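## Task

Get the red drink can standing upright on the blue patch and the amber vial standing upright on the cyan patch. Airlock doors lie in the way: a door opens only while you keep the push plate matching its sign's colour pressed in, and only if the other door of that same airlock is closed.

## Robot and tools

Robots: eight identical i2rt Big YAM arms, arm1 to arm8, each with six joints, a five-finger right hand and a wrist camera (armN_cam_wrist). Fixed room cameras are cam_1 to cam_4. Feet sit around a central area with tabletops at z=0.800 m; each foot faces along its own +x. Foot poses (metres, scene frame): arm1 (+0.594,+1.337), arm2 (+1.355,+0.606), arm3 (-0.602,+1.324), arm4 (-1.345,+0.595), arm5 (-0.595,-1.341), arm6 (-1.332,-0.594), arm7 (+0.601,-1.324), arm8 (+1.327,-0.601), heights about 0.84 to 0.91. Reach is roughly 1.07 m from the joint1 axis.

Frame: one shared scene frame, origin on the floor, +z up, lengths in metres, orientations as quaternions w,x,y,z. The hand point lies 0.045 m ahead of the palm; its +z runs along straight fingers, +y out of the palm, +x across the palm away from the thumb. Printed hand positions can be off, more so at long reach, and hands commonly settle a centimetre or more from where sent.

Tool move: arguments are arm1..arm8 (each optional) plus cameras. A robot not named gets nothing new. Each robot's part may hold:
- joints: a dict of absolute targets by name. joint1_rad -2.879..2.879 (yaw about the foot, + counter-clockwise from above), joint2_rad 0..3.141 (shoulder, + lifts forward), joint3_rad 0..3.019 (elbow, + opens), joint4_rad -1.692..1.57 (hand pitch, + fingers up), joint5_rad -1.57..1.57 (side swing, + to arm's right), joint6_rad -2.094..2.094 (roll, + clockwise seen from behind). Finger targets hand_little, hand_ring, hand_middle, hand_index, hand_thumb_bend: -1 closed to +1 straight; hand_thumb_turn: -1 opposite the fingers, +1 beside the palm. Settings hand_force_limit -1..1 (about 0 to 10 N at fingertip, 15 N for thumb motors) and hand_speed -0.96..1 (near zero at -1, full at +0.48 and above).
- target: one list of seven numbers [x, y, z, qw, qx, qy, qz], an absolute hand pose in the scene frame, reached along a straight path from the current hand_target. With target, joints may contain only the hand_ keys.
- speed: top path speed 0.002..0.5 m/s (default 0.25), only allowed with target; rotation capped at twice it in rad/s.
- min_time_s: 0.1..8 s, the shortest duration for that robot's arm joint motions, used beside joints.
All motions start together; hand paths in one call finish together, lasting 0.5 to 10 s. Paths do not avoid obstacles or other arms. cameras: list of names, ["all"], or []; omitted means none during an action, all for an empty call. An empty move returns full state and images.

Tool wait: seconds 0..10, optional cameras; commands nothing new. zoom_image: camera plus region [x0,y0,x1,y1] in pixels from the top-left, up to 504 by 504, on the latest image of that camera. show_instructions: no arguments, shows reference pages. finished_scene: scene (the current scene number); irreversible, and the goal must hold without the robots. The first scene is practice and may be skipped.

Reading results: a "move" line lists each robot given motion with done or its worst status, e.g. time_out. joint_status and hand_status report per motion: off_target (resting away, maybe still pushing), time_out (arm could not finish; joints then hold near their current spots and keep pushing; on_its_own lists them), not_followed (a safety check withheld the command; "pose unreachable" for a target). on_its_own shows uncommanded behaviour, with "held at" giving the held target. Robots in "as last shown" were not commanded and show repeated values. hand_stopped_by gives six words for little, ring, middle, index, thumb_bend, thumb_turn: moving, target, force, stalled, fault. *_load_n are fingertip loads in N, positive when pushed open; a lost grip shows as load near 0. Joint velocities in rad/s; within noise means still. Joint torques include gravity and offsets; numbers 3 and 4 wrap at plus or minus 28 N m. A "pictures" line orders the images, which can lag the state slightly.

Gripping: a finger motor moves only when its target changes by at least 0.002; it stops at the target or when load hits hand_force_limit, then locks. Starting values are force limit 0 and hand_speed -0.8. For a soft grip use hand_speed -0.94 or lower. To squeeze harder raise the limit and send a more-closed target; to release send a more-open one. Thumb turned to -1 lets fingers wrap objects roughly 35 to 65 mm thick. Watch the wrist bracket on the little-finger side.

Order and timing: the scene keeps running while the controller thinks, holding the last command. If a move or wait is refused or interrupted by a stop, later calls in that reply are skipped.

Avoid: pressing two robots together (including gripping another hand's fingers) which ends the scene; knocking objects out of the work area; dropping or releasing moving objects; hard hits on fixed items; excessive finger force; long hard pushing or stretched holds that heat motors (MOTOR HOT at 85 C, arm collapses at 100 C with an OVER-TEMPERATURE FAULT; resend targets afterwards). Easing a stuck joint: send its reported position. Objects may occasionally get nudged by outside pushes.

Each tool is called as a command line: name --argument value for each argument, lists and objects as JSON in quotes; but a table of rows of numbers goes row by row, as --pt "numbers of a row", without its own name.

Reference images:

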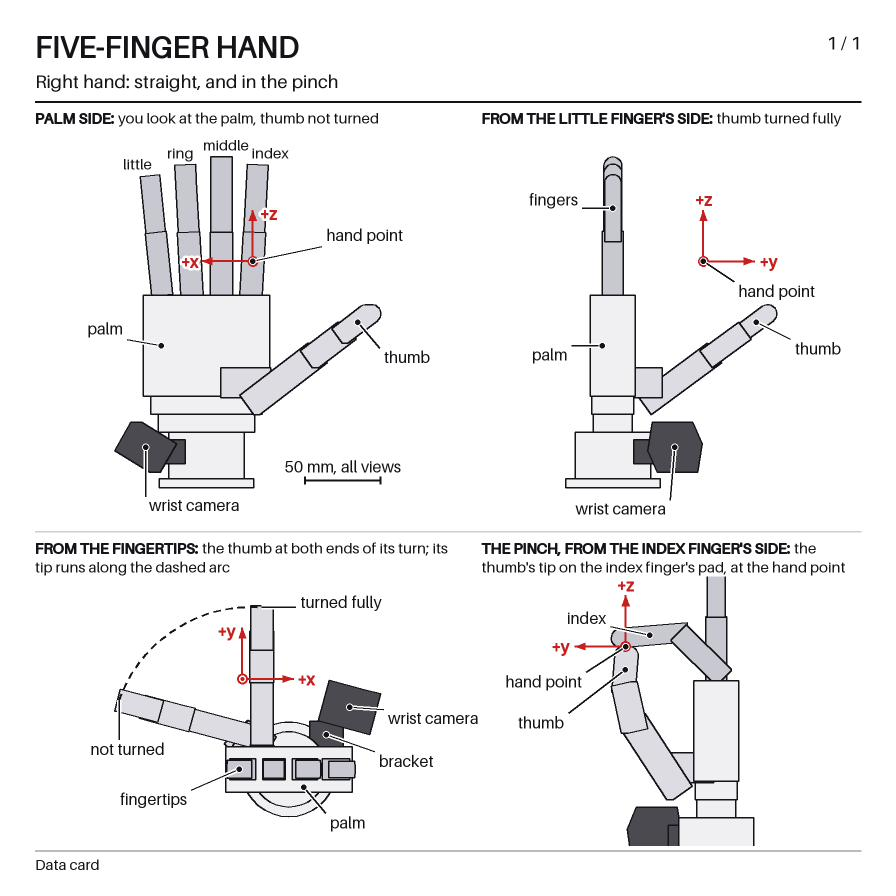

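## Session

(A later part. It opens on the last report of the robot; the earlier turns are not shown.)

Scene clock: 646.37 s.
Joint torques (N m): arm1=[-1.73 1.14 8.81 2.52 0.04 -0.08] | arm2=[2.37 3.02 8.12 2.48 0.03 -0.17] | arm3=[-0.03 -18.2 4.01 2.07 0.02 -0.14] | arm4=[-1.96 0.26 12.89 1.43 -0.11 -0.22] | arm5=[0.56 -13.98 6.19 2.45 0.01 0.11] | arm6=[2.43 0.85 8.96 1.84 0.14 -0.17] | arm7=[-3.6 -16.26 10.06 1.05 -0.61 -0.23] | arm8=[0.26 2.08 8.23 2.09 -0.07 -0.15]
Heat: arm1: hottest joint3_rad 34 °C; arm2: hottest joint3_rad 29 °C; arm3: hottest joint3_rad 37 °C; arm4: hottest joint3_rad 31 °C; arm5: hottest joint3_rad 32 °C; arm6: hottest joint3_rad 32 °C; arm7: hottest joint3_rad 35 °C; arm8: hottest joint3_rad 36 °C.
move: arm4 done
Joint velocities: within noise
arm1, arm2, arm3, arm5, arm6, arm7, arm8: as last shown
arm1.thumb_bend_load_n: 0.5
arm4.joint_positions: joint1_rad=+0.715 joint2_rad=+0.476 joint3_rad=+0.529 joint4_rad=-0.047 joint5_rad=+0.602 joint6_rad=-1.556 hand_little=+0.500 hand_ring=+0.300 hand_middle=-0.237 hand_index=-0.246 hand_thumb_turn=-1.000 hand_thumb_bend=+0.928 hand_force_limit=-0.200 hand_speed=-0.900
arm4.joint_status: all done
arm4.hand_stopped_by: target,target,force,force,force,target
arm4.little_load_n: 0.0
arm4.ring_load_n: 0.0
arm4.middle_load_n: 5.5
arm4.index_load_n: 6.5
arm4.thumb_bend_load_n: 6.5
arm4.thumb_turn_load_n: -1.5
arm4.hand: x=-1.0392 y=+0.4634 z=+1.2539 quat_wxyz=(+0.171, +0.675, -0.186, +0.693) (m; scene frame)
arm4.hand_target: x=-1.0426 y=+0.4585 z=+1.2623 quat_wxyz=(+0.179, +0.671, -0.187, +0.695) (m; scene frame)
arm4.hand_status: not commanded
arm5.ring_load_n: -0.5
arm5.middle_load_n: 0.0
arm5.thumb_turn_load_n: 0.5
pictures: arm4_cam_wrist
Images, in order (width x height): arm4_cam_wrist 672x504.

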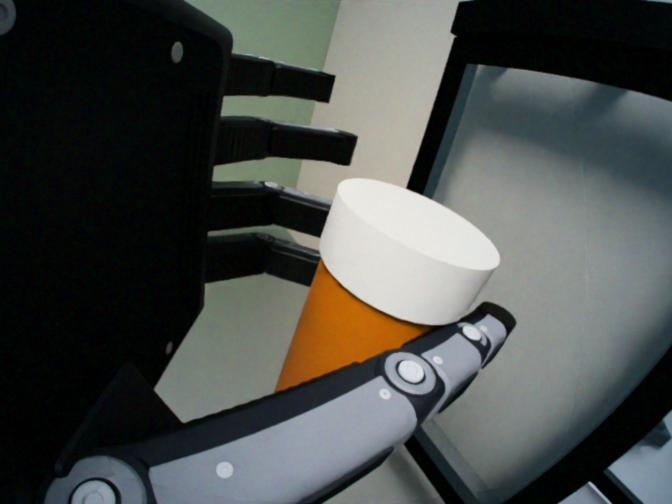

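move --arm4 '{"joints":{"joint1_rad":-1.12,"joint5_rad":-0.175},"min_time_s":3.5}' --cameras '[]'

move --arm4 '{"target":[-1.383,0.015,1.20,0.5,0.5,-0.5,0.5],"speed":0.2}' --cameras '["arm4_cam_wrist","cam_2"]'

Scene clock: 657.23 s.
Joint torques (N m): arm1=[-1.67 1.08 8.79 2.54 0.05 -0.08] | arm2=[2.73 1.67 8.32 2.19 0.02 -0.16] | arm3=[-0.15 -18.2 4.01 2.09 0.02 -0.14] | arm4=[-1.73 -0.09 13.08 1.57 -0.12 -0.23] | arm5=[0.56 -14.04 6.17 2.47 0.01 0.11] | arm6=[2.43 0.85 8.98 1.92 0.12 -0.17] | arm7=[-3.6 -16.26 10.06 1.03 -0.61 -0.23] | arm8=[0.21 2.08 8.24 2.1 -0.07 -0.15]
Heat: arm1: hottest joint3_rad 34 °C; arm2: hottest joint3_rad 29 °C; arm3: hottest joint3_rad 37 °C; arm4: hottest joint3_rad 32 °C; arm5: hottest joint3_rad 32 °C; arm6: hottest joint3_rad 32 °C; arm7: hottest joint3_rad 35 °C; arm8: hottest joint3_rad 36 °C.
move: arm4 done
Joint velocities: within noise
arm1.joint_positions: joint1_rad=+0.806 joint2_rad=+0.631 joint3_rad=+1.351 joint4_rad=-1.536 joint5_rad=+0.000 joint6_rad=-1.200 hand_little=+1.000 hand_ring=+1.000 hand_middle=+1.000 hand_index=+1.000 hand_thumb_turn=+1.000 hand_thumb_bend=+1.000 hand_force_limit=+0.000 hand_speed=-0.800
arm1.joint_status: not commanded
arm1.hand_stopped_by: target,target,target,target,target,target
arm1.little_load_n: 0.0
arm1.ring_load_n: 0.0
arm1.middle_load_n: 0.0
arm1.index_load_n: 0.0
arm1.thumb_bend_load_n: 0.0
arm1.thumb_turn_load_n: 0.0
arm1.hand: x=+0.5855 y=+1.1425 z=+1.3020 quat_wxyz=(+0.177, +0.596, -0.713, +0.324) (m; scene frame)
arm1.hand_target: x=+0.5857 y=+1.1417 z=+1.3138 quat_wxyz=(+0.184, +0.593, -0.708, +0.336) (m; scene frame)
arm1.hand_status: not commanded
arm2.joint_positions: joint1_rad=-0.604 joint2_rad=+0.646 joint3_rad=+1.465 joint4_rad=-1.536 joint5_rad=+0.000 joint6_rad=-1.200 hand_little=+1.000 hand_ring=+1.000 hand_middle=+1.000 hand_index=+1.000 hand_thumb_turn=+1.000 hand_thumb_bend=+1.000 hand_force_limit=+0.000 hand_speed=-0.800
arm2.joint_status: not commanded
arm2.hand_stopped_by: target,target,target,target,target,target
arm2.little_load_n: 0.0
arm2.ring_load_n: 0.0
arm2.middle_load_n: 0.0
arm2.index_load_n: -0.5
arm2.thumb_bend_load_n: 0.0
arm2.thumb_turn_load_n: 0.0
arm2.hand: x=+1.1585 y=+0.6280 z=+1.3679 quat_wxyz=(+0.402, -0.125, -0.903, +0.089) (m; scene frame)
arm2.hand_target: x=+1.1592 y=+0.6280 z=+1.3753 quat_wxyz=(+0.410, -0.125, -0.899, +0.091) (m; scene frame)
arm2.hand_status: not commanded
arm3, arm5, arm6, arm7: as last shown
arm3.thumb_turn_load_n: 0.5
arm4.joint_positions: joint1_rad=-1.108 joint2_rad=+0.476 joint3_rad=+0.529 joint4_rad=-0.047 joint5_rad=-0.173 joint6_rad=-1.556 hand_little=+0.500 hand_ring=+0.300 hand_middle=-0.237 hand_index=-0.246 hand_thumb_turn=-1.000 hand_thumb_bend=+0.928 hand_force_limit=-0.200 hand_speed=-0.900
arm4.joint_status: all done
arm4.hand_stopped_by: target,target,force,force,force,target
arm4.little_load_n: 0.0
arm4.ring_load_n: 0.0
arm4.middle_load_n: 5.5
arm4.index_load_n: 6.5
arm4.thumb_bend_load_n: 6.5
arm4.thumb_turn_load_n: -1.5
arm4.hand: x=-1.4361 y=+0.2305 z=+1.2479 quat_wxyz=(+0.491, +0.494, -0.503, +0.512) (m; scene frame)
arm4.hand_target: x=-1.4405 y=+0.2327 z=+1.2574 quat_wxyz=(+0.501, +0.493, -0.498, +0.508) (m; scene frame)
arm4.hand_status: not commanded
arm5.ring_load_n: 0.0
arm5.index_load_n: -0.5
arm5.thumb_turn_load_n: 0.0
arm7.thumb_turn_load_n: 0.5
arm8.joint_positions: joint1_rad=+0.481 joint2_rad=+0.606 joint3_rad=+1.446 joint4_rad=-1.536 joint5_rad=+0.000 joint6_rad=-1.200 hand_little=+1.000 hand_ring=+1.000 hand_middle=+1.000 hand_index=+1.000 hand_thumb_turn=+1.000 hand_thumb_bend=+1.000 hand_force_limit=+0.000 hand_speed=-0.800
arm8.joint_status: not commanded
arm8.hand_stopped_by: target,target,target,target,target,target
arm8.little_load_n: 0.0
arm8.ring_load_n: 0.0
arm8.middle_load_n: 0.0
arm8.index_load_n: 0.0
arm8.thumb_bend_load_n: 0.0
arm8.thumb_turn_load_n: 0.0
arm8.hand: x=+1.1528 y=-0.5378 z=+1.3264 quat_wxyz=(-0.418, +0.222, +0.880, -0.046) (m; scene frame)
arm8.hand_target: x=+1.1530 y=-0.5379 z=+1.3369 quat_wxyz=(-0.430, +0.220, +0.874, -0.048) (m; scene frame)
arm8.hand_status: not commanded
pictures: none
No camera images: "cameras" was empty.

Scene clock: 659.33 s.
Joint torques (N m): arm1=[-1.73 1.14 8.81 2.54 0.05 -0.08] | arm2=[2.67 2.26 8.36 2.37 0.09 -0.16] | arm3=[-0.03 -18.08 4 2.06 0.03 -0.15] | arm4=[0.26 -7.24 16.17 2.56 0.05 -0.24] | arm5=[0.56 -13.98 6.19 2.47 0.01 0.11] | arm6=[2.61 0.73 9.02 1.85 0.12 -0.15] | arm7=[-3.6 -16.26 10.06 1.05 -0.61 -0.23] | arm8=[0.26 2.02 8.24 2.07 -0.06 -0.15]
Heat: arm1: hottest joint3_rad 34 °C; arm2: hottest joint3_rad 29 °C; arm3: hottest joint3_rad 37 °C; arm4: hottest joint3_rad 32 °C; arm5: hottest joint3_rad 32 °C; arm6: hottest joint3_rad 33 °C; arm7: hottest joint3_rad 35 °C; arm8: hottest joint3_rad 36 °C.
move: arm4 off_target
Joint velocities: within noise
arm1, arm2, arm3, arm5, arm6, arm7, arm8: as last shown
arm1.thumb_bend_load_n: -0.5
arm2.index_load_n: 0.0
arm4.joint_positions: joint1_rad=-0.885 joint2_rad=+1.255 joint3_rad=+0.720 joint4_rad=+0.458 joint5_rad=+0.073 joint6_rad=-1.568 hand_little=+0.500 hand_ring=+0.300 hand_middle=-0.237 hand_index=-0.246 hand_thumb_turn=-1.000 hand_thumb_bend=+0.928 hand_force_limit=-0.200 hand_speed=-0.900
arm4.joint_status: not commanded
arm4.hand_stopped_by: target,target,force,force,force,target
arm4.little_load_n: 0.5
arm4.ring_load_n: 0.0
arm4.middle_load_n: 5.5
arm4.index_load_n: 6.5
arm4.thumb_bend_load_n: 6.5
arm4.thumb_turn_load_n: -1.5
arm4.hand: x=-1.3889 y=+0.0340 z=+1.1594 quat_wxyz=(+0.479, +0.513, -0.525, +0.481) (m; scene frame)
arm4.hand_target: x=-1.3829 y=+0.0185 z=+1.2000 quat_wxyz=(+0.500, +0.500, -0.500, +0.500) (m; scene frame)
arm4.hand_status: off_target (0.045 m and 4.6 deg from the pose sent, 0.227 m and 1.9 deg at the start)
arm5.index_load_n: 0.0
arm5.thumb_turn_load_n: 0.5
arm7.ring_load_n: -3.5
arm7.thumb_turn_load_n: 0.0
pictures: arm4_cam_wrist, cam_2
Images, in order (width x height): arm4_cam_wrist 672x504, cam_2 896x504.

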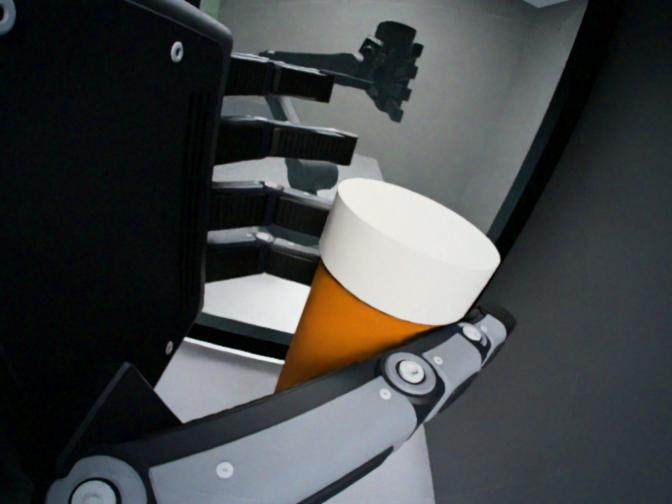

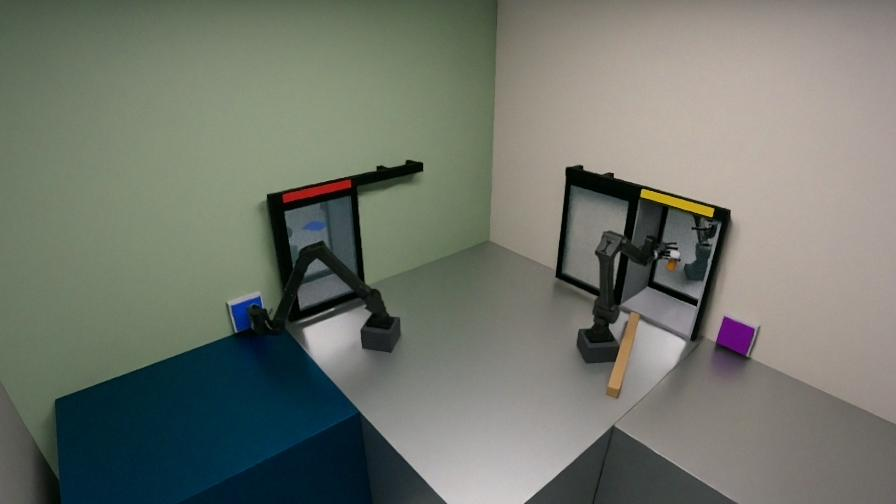

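move --arm4 '{"target":[-1.380,0.005,0.935,0.508,0.492,-0.492,0.508],"speed":0.15}' --cameras '["arm4_cam_wrist"]'

Scene clock: 668.07 s.
Joint torques (N m): arm1=[-1.73 1.03 8.79 2.56 0.05 -0.07] | arm2=[2.43 1.79 8.17 2.61 0 -0.19] | arm3=[-0.03 -18.26 4.01 2.07 0.02 -0.14] | arm4=[-0.09 -11.93 5.85 2.56 -0.11 -0.24] | arm5=[0.56 -13.98 6.17 2.47 0.01 0.11] | arm6=[2.32 0.79 8.98 1.89 0.14 -0.16] | arm7=[-3.6 -16.26 10.06 1.05 -0.61 -0.23] | arm8=[0.15 2.08 8.24 2.09 -0.07 -0.15]
Heat: arm1: hottest joint3_rad 34 °C; arm2: hottest joint3_rad 29 °C; arm3: hottest joint3_rad 36 °C; arm4: hottest joint3_rad 32 °C; arm5: hottest joint3_rad 32 °C; arm6: hottest joint3_rad 33 °C; arm7: hottest joint3_rad 35 °C; arm8: hottest joint3_rad 36 °C.
move: arm4 off_target
Joint velocities: within noise
arm1, arm2, arm3, arm5, arm6, arm7, arm8: as last shown
arm1.little_load_n: 0.5
arm1.thumb_bend_load_n: 0.0
arm4.joint_positions: joint1_rad=-0.885 joint2_rad=+2.040 joint3_rad=+0.624 joint4_rad=+1.401 joint5_rad=+0.070 joint6_rad=-1.571 hand_little=+0.500 hand_ring=+0.300 hand_middle=-0.237 hand_index=-0.246 hand_thumb_turn=-1.000 hand_thumb_bend=+0.928 hand_force_limit=-0.200 hand_speed=-0.900
arm4.joint_status: not commanded
arm4.hand_stopped_by: target,target,force,force,force,target
arm4.little_load_n: 0.0
arm4.ring_load_n: -0.5
arm4.middle_load_n: 5.5
arm4.index_load_n: 6.5
arm4.thumb_bend_load_n: 6.5
arm4.thumb_turn_load_n: -1.5
arm4.hand: x=-1.3836 y=+0.0161 z=+0.9194 quat_wxyz=(+0.494, +0.498, -0.509, +0.498) (m; scene frame)
arm4.hand_target: x=-1.3799 y=+0.0056 z=+0.9352 quat_wxyz=(+0.508, +0.492, -0.492, +0.508) (m; scene frame)
arm4.hand_status: off_target (0.020 m and 2.9 deg from the pose sent, 0.226 m and 6.4 deg at the start)
arm5.thumb_turn_load_n: 0.0
arm6.thumb_turn_load_n: 0.5
pictures: arm4_cam_wrist
Images, in order (width x height): arm4_cam_wrist 672x504.

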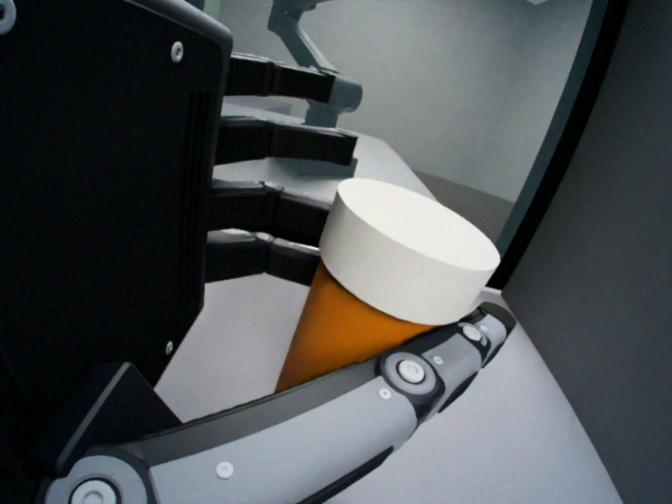

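move --arm4 '{"target":[-1.380,0.003,0.902,0.508,0.492,-0.492,0.508],"speed":0.06}' --cameras '[]'

move --arm4 '{"target":[-1.380,0.003,0.894,0.508,0.492,-0.492,0.508],"speed":0.03}' --cameras '["arm4_cam_wrist","cam_2"]'

Scene clock: 675.30 s.
Joint torques (N m): arm1=[-1.73 1.14 8.77 2.55 0.04 -0.08] | arm2=[1.55 1.44 8.03 2.39 0.04 -0.14] | arm3=[-0.03 -18.14 4.01 2.06 0.03 -0.15] | arm4=[-0.21 -12.04 4.86 2.58 -0.12 -0.24] | arm5=[0.56 -13.98 6.19 2.45 0.01 0.11] | arm6=[2.32 0.85 8.98 1.91 0.14 -0.15] | arm7=[-3.6 -16.26 10.06 1.05 -0.61 -0.23] | arm8=[0.21 2.02 8.23 2.09 -0.07 -0.15]
Heat: arm1: hottest joint3_rad 34 °C; arm2: hottest joint3_rad 29 °C; arm3: hottest joint3_rad 36 °C; arm4: hottest joint3_rad 32 °C; arm5: hottest joint3_rad 32 °C; arm6: hottest joint3_rad 33 °C; arm7: hottest joint3_rad 35 °C; arm8: hottest joint3_rad 36 °C.
move: arm4 off_target
Joint velocities: within noise
arm1, arm2, arm6, arm8: as last shown
arm1.little_load_n: 0.0
arm3.joint_positions: joint1_rad=+2.044 joint2_rad=+2.217 joint3_rad=+1.123 joint4_rad=+1.070 joint5_rad=+1.128 joint6_rad=-1.590 hand_little=-1.000 hand_ring=-1.000 hand_middle=-1.000 hand_index=-1.000 hand_thumb_turn=-1.000 hand_thumb_bend=+1.000 hand_force_limit=+0.000 hand_speed=+0.000
arm3.joint_status: not commanded
arm3.hand_stopped_by: target,target,target,target,target,target
arm3.little_load_n: 0.0
arm3.ring_load_n: 0.0
arm3.middle_load_n: 0.0
arm3.index_load_n: 0.0
arm3.thumb_bend_load_n: 0.0
arm3.thumb_turn_load_n: 0.0
arm3.hand: x=-0.1682 y=+1.7605 z=+0.9260 quat_wxyz=(+0.014, +0.714, +0.011, +0.700) (m; scene frame)
arm3.hand_target: x=-0.1699 y=+1.7647 z=+0.9446 quat_wxyz=(+0.000, +0.707, +0.000, +0.707) (m; scene frame)
arm3.hand_status: not commanded
arm4.joint_positions: joint1_rad=-0.885 joint2_rad=+2.151 joint3_rad=+0.658 joint4_rad=+1.484 joint5_rad=+0.069 joint6_rad=-1.571 hand_little=+0.500 hand_ring=+0.300 hand_middle=-0.237 hand_index=-0.246 hand_thumb_turn=-1.000 hand_thumb_bend=+0.928 hand_force_limit=-0.200 hand_speed=-0.900
arm4.joint_status: not commanded
arm4.hand_stopped_by: target,target,force,force,force,target
arm4.little_load_n: 0.0
arm4.ring_load_n: 0.0
arm4.middle_load_n: 5.5
arm4.index_load_n: 6.5
arm4.thumb_bend_load_n: 6.5
arm4.thumb_turn_load_n: -1.5
arm4.hand: x=-1.3826 y=+0.0124 z=+0.8902 quat_wxyz=(+0.495, +0.497, -0.507, +0.500) (m; scene frame)
arm4.hand_target: x=-1.3799 y=+0.0034 z=+0.9021 quat_wxyz=(+0.508, +0.492, -0.492, +0.508) (m; scene frame)
arm4.hand_status: off_target (0.015 m and 2.5 deg from the pose sent, 0.022 m and 2.9 deg at the start)
arm5.joint_positions: joint1_rad=-1.942 joint2_rad=+1.857 joint3_rad=+0.897 joint4_rad=+0.933 joint5_rad=-1.097 joint6_rad=-1.581 hand_little=-1.000 hand_ring=-1.000 hand_middle=-1.000 hand_index=-1.000 hand_thumb_turn=-1.000 hand_thumb_bend=+1.000 hand_force_limit=+0.000 hand_speed=+0.000
arm5.joint_status: not commanded
arm5.hand_stopped_by: target,target,target,target,target,target
arm5.little_load_n: 0.0
arm5.ring_load_n: 0.0
arm5.middle_load_n: 0.0
arm5.index_load_n: 0.0
arm5.thumb_bend_load_n: 0.0
arm5.thumb_turn_load_n: 0.5
arm5.hand: x=-0.1838 y=-1.8392 z=+0.9656 quat_wxyz=(-0.003, +0.713, -0.010, +0.701) (m; scene frame)
arm5.hand_target: x=-0.1751 y=-1.8397 z=+0.9751 quat_wxyz=(+0.000, +0.707, +0.000, +0.707) (m; scene frame)
arm5.hand_status: not commanded
arm7.joint_positions: joint1_rad=+1.897 joint2_rad=+2.123 joint3_rad=+1.212 joint4_rad=+0.905 joint5_rad=+0.985 joint6_rad=-1.566 hand_little=-1.000 hand_ring=-1.000 hand_middle=-1.000 hand_index=-1.000 hand_thumb_turn=-1.000 hand_thumb_bend=+1.000 hand_force_limit=+0.000 hand_speed=+0.000
arm7.joint_status: not commanded
arm7.hand_stopped_by: target,target,target,target,target,target
arm7.little_load_n: 0.0
arm7.ring_load_n: -3.0
arm7.middle_load_n: 0.0
arm7.index_load_n: 0.0
arm7.thumb_bend_load_n: 0.0
arm7.thumb_turn_load_n: 0.0
arm7.hand: x=+0.0915 y=-1.7662 z=+0.9472 quat_wxyz=(-0.702, -0.011, +0.712, -0.006) (m; scene frame)
arm7.hand_target: x=+0.0635 y=-1.7631 z=+0.9556 quat_wxyz=(-0.707, +0.000, +0.707, +0.000) (m; scene frame)
arm7.hand_status: not commanded
pictures: none
No camera images: "cameras" was empty.

Scene clock: 676.30 s.
Joint torques (N m): arm1=[-1.79 1.08 8.79 2.54 0.05 -0.08] | arm2=[2.55 2.14 8.23 2.41 0.09 -0.17] | arm3=[-0.03 -18.08 4 2.07 0.02 -0.14] | arm4=[-0.21 -11.99 4.64 2.55 -0.11 -0.24] | arm5=[0.56 -13.98 6.17 2.47 0.01 0.11] | arm6=[2.43 0.67 8.96 1.89 0.14 -0.17] | arm7=[-3.6 -16.26 10.06 1.05 -0.61 -0.23] | arm8=[0.21 2.08 8.24 2.09 -0.07 -0.15]
Heat: arm1: hottest joint3_rad 34 °C; arm2: hottest joint3_rad 29 °C; arm3: hottest joint3_rad 36 °C; arm4: hottest joint3_rad 32 °C; arm5: hottest joint3_rad 32 °C; arm6: hottest joint3_rad 33 °C; arm7: hottest joint3_rad 35 °C; arm8: hottest joint3_rad 36 °C.
move: arm4 off_target
Joint velocities: within noise
arm1, arm2, arm3, arm5, arm7, arm8: as last shown
arm3.thumb_turn_load_n: 0.5
arm4.joint_positions: joint1_rad=-0.885 joint2_rad=+2.176 joint3_rad=+0.666 joint4_rad=+1.504 joint5_rad=+0.068 joint6_rad=-1.572 hand_little=+0.500 hand_ring=+0.300 hand_middle=-0.237 hand_index=-0.246 hand_thumb_turn=-1.000 hand_thumb_bend=+0.928 hand_force_limit=-0.200 hand_speed=-0.900
arm4.joint_status: not commanded
arm4.hand_stopped_by: target,target,force,force,force,target
arm4.little_load_n: 0.0
arm4.ring_load_n: 0.0
arm4.middle_load_n: 5.5
arm4.index_load_n: 6.5
arm4.thumb_bend_load_n: 6.5
arm4.thumb_turn_load_n: -2.0
arm4.hand: x=-1.3824 y=+0.0118 z=+0.8836 quat_wxyz=(+0.496, +0.497, -0.507, +0.501) (m; scene frame)
arm4.hand_target: x=-1.3799 y=+0.0033 z=+0.8942 quat_wxyz=(+0.508, +0.492, -0.492, +0.508) (m; scene frame)
arm4.hand_status: off_target (0.014 m and 2.4 deg from the pose sent, 0.011 m and 2.5 deg at the start)
arm5.thumb_turn_load_n: 0.0
arm6.joint_positions: joint1_rad=+1.581 joint2_rad=+0.477 joint3_rad=+0.554 joint4_rad=-0.086 joint5_rad=+0.672 joint6_rad=-1.557 hand_little=+1.000 hand_ring=+1.000 hand_middle=+1.000 hand_index=+1.000 hand_thumb_turn=-1.000 hand_thumb_bend=+1.000 hand_force_limit=+0.000 hand_speed=+0.000
arm6.joint_status: not commanded
arm6.hand_stopped_by: target,target,target,target,target,target
arm6.little_load_n: 0.0
arm6.ring_load_n: 0.0
arm6.middle_load_n: 0.0
arm6.index_load_n: 0.0
arm6.thumb_bend_load_n: 0.0
arm6.thumb_turn_load_n: 0.5
arm6.hand: x=-1.3757 y=-0.2674 z=+1.2098 quat_wxyz=(-0.502, +0.504, +0.495, +0.499) (m; scene frame)
arm6.hand_target: x=-1.3770 y=-0.2689 z=+1.2072 quat_wxyz=(-0.502, +0.499, +0.498, +0.501) (m; scene frame)
arm6.hand_status: not commanded
arm7.thumb_turn_load_n: 0.5
pictures: arm4_cam_wrist, cam_2
Images, in order (width x height): arm4_cam_wrist 672x504, cam_2 896x504.

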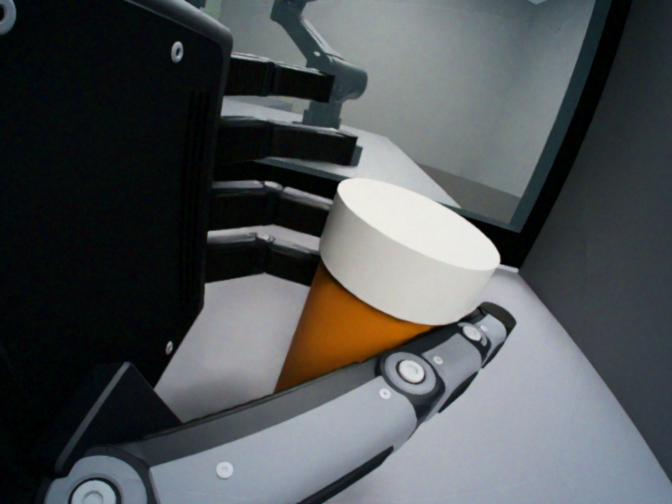

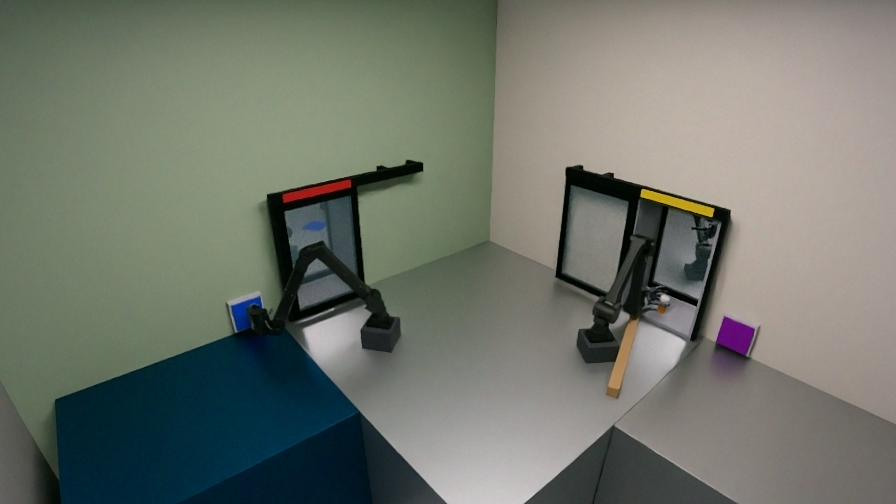

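move --arm4 '{"target": [-1.380, 0.003, 0.888, 0.508, 0.492, -0.492, 0.508], "speed": 0.04}' --cameras '["arm4_cam_wrist"]'

Scene clock: 716.33 s.
Joint torques (N m): arm1=[-1.73 1.26 8.77 2.54 0.05 -0.08] | arm2=[2.55 2.02 8.12 2.44 0.08 -0.15] | arm3=[-0.09 -18.14 4.03 2.07 0.02 -0.14] | arm4=[-0.26 -11.69 4.36 2.35 -0.13 -0.18] | arm5=[0.56 -14.04 6.19 2.47 0.01 0.11] | arm6=[2.49 0.85 8.98 1.89 0.15 -0.17] | arm7=[-3.6 -16.26 10.07 1.05 -0.61 -0.23] | arm8=[0.21 2.08 8.24 2.07 -0.06 -0.15]
Heat: arm1: hottest joint3_rad 34 °C; arm2: hottest joint3_rad 29 °C; arm3: hottest joint3_rad 35 °C; arm4: hottest joint3_rad 30 °C; arm5: hottest joint3_rad 31 °C; arm6: hottest joint3_rad 33 °C; arm7: hottest joint3_rad 36 °C; arm8: hottest joint3_rad 36 °C.
move: arm4 done
Joint velocities: within noise
arm1, arm2, arm3, arm5, arm6, arm7, arm8: as last shown
arm2.index_load_n: 0.5
arm3.thumb_turn_load_n: 0.0
arm4.joint_positions: joint1_rad=-0.885 joint2_rad=+2.191 joint3_rad=+0.675 joint4_rad=+1.524 joint5_rad=+0.068 joint6_rad=-1.578 hand_little=+0.500 hand_ring=+0.300 hand_middle=-0.237 hand_index=-0.246 hand_thumb_turn=-1.000 hand_thumb_bend=+0.928 hand_force_limit=-0.200 hand_speed=-0.900
arm4.joint_status: not commanded
arm4.hand_stopped_by: target,target,force,force,force,target
arm4.little_load_n: 0.0
arm4.ring_load_n: 0.0
arm4.middle_load_n: 6.0
arm4.index_load_n: 6.0
arm4.thumb_bend_load_n: 6.5
arm4.thumb_turn_load_n: -2.5
arm4.hand: x=-1.3824 y=+0.0099 z=+0.8830 quat_wxyz=(+0.501, +0.495, -0.502, +0.502) (m; scene frame)
arm4.hand_target: x=-1.3799 y=+0.0032 z=+0.8880 quat_wxyz=(+0.508, +0.492, -0.492, +0.508) (m; scene frame)
arm4.hand_status: done (0.009 m and 1.6 deg from the pose sent, 0.010 m and 2.4 deg at the start)
arm5.index_load_n: -0.5
arm6.thumb_turn_load_n: 0.0
arm7.thumb_bend_load_n: 0.5
arm8.middle_load_n: 0.5
arm8.thumb_turn_load_n: -0.5
pictures: arm4_cam_wrist
Images, in order (width x height): arm4_cam_wrist 672x504.

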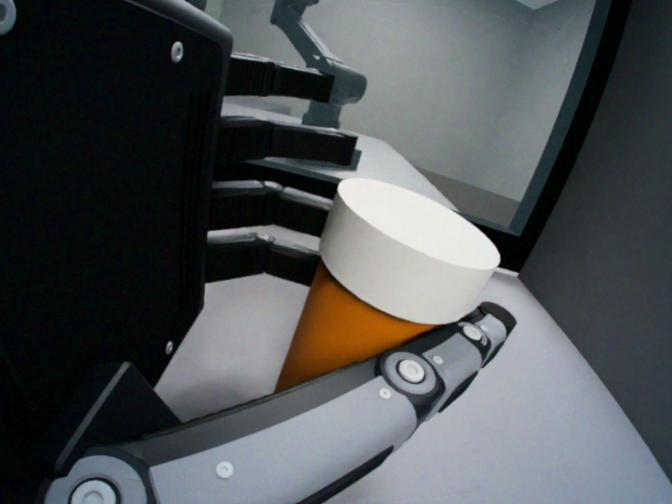

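move --arm4 '{"target": [-1.380, 0.003, 0.882, 0.508, 0.492, -0.492, 0.508], "speed": 0.04}' --cameras '[]'

move --arm4 '{"target": [-1.380, 0.003, 0.877, 0.508, 0.492, -0.492, 0.508], "speed": 0.04}' --cameras '["cam_3"]'

Scene clock: 722.27 s.
Joint torques (N m): arm1=[-1.79 1.2 8.8 2.54 0.05 -0.08] | arm2=[1.49 2.02 8.23 2.54 0.04 -0.17] | arm3=[-0.09 -18.08 4.03 2.04 0.03 -0.15] | arm4=[-0.26 -11.34 4.05 2.15 -0.13 -0.12] | arm5=[0.56 -13.98 6.19 2.47 0.01 0.11] | arm6=[2.43 0.79 8.96 1.88 0.12 -0.18] | arm7=[-3.6 -16.26 10.06 1.05 -0.61 -0.23] | arm8=[0.15 2.02 8.24 2.1 -0.07 -0.15]
Heat: arm1: hottest joint3_rad 34 °C; arm2: hottest joint3_rad 29 °C; arm3: hottest joint3_rad 35 °C; arm4: hottest joint3_rad 30 °C; arm5: hottest joint3_rad 31 °C; arm6: hottest joint3_rad 33 °C; arm7: hottest joint3_rad 36 °C; arm8: hottest joint3_rad 36 °C.
move: arm4 done
Joint velocities: within noise
arm1, arm2, arm3, arm5, arm6, arm7, arm8: as last shown
arm2.little_load_n: 0.5
arm2.index_load_n: 0.0
arm4.joint_positions: joint1_rad=-0.885 joint2_rad=+2.207 joint3_rad=+0.684 joint4_rad=+1.543 joint5_rad=+0.067 joint6_rad=-1.585 hand_little=+0.500 hand_ring=+0.300 hand_middle=-0.237 hand_index=-0.247 hand_thumb_turn=-1.000 hand_thumb_bend=+0.928 hand_force_limit=-0.200 hand_speed=-0.900
arm4.joint_status: not commanded
arm4.hand_stopped_by: target,target,force,force,force,target
arm4.little_load_n: 0.0
arm4.ring_load_n: 0.0
arm4.middle_load_n: 6.5
arm4.index_load_n: 1.5
arm4.thumb_bend_load_n: 4.0
arm4.thumb_turn_load_n: -1.0
arm4.hand: x=-1.3824 y=+0.0078 z=+0.8821 quat_wxyz=(+0.505, +0.493, -0.497, +0.504) (m; scene frame)
arm4.hand_target: x=-1.3799 y=+0.0031 z=+0.8821 quat_wxyz=(+0.508, +0.492, -0.492, +0.508) (m; scene frame)
arm4.hand_status: done (0.005 m and 0.8 deg from the pose sent, 0.007 m and 1.6 deg at the start)
arm5.index_load_n: 0.0
arm7.thumb_bend_load_n: 0.0
arm8.middle_load_n: 0.0
arm8.thumb_turn_load_n: 0.0
pictures: none
No camera images: "cameras" was empty.

Scene clock: 723.23 s.
Joint torques (N m): arm1=[-1.79 1.14 8.8 2.52 0.05 -0.08] | arm2=[1.96 2.08 8.13 2.28 0.04 -0.14] | arm3=[-0.09 -18.08 3.99 2.1 0.02 -0.15] | arm4=[-0.32 -11.16 3.67 2.02 -0.08 -0.1] | arm5=[0.56 -13.98 6.19 2.47 0.01 0.11] | arm6=[2.37 0.67 9.02 1.89 0.14 -0.17] | arm7=[-3.6 -16.26 10.07 1.05 -0.61 -0.23] | arm8=[0.21 2.08 8.25 2.07 -0.06 -0.15]
Heat: arm1: hottest joint3_rad 34 °C; arm2: hottest joint3_rad 29 °C; arm3: hottest joint3_rad 35 °C; arm4: hottest joint3_rad 30 °C; arm5: hottest joint3_rad 31 °C; arm6: hottest joint3_rad 33 °C; arm7: hottest joint3_rad 36 °C; arm8: hottest joint3_rad 36 °C.
move: arm4 done
Joint velocities: within noise
arm1, arm2, arm3, arm5, arm6, arm7, arm8: as last shown
arm2.little_load_n: 0.0
arm4.joint_positions: joint1_rad=-0.885 joint2_rad=+2.221 joint3_rad=+0.693 joint4_rad=+1.557 joint5_rad=+0.066 joint6_rad=-1.587 hand_little=+0.500 hand_ring=+0.300 hand_middle=-0.237 hand_index=-0.247 hand_thumb_turn=-1.000 hand_thumb_bend=+0.928 hand_force_limit=-0.200 hand_speed=-0.900
arm4.joint_status: not commanded
arm4.hand_stopped_by: target,target,force,force,force,target
arm4.little_load_n: 0.0
arm4.ring_load_n: 0.0
arm4.middle_load_n: 4.5
arm4.index_load_n: 0.0
arm4.thumb_bend_load_n: 2.5
arm4.thumb_turn_load_n: -1.0
arm4.hand: x=-1.3820 y=+0.0057 z=+0.8810 quat_wxyz=(+0.508, +0.492, -0.494, +0.506) (m; scene frame)
arm4.hand_target: x=-1.3799 y=+0.0032 z=+0.8770 quat_wxyz=(+0.508, +0.492, -0.492, +0.508) (m; scene frame)
arm4.hand_status: done (0.005 m and 0.3 deg from the pose sent, 0.007 m and 0.9 deg at the start)
arm6.ring_load_n: -0.5
arm6.thumb_turn_load_n: 0.5
arm7.middle_load_n: -0.5
arm7.thumb_turn_load_n: 0.0
pictures: cam_3
Images, in order (width x height): cam_3 896x504.

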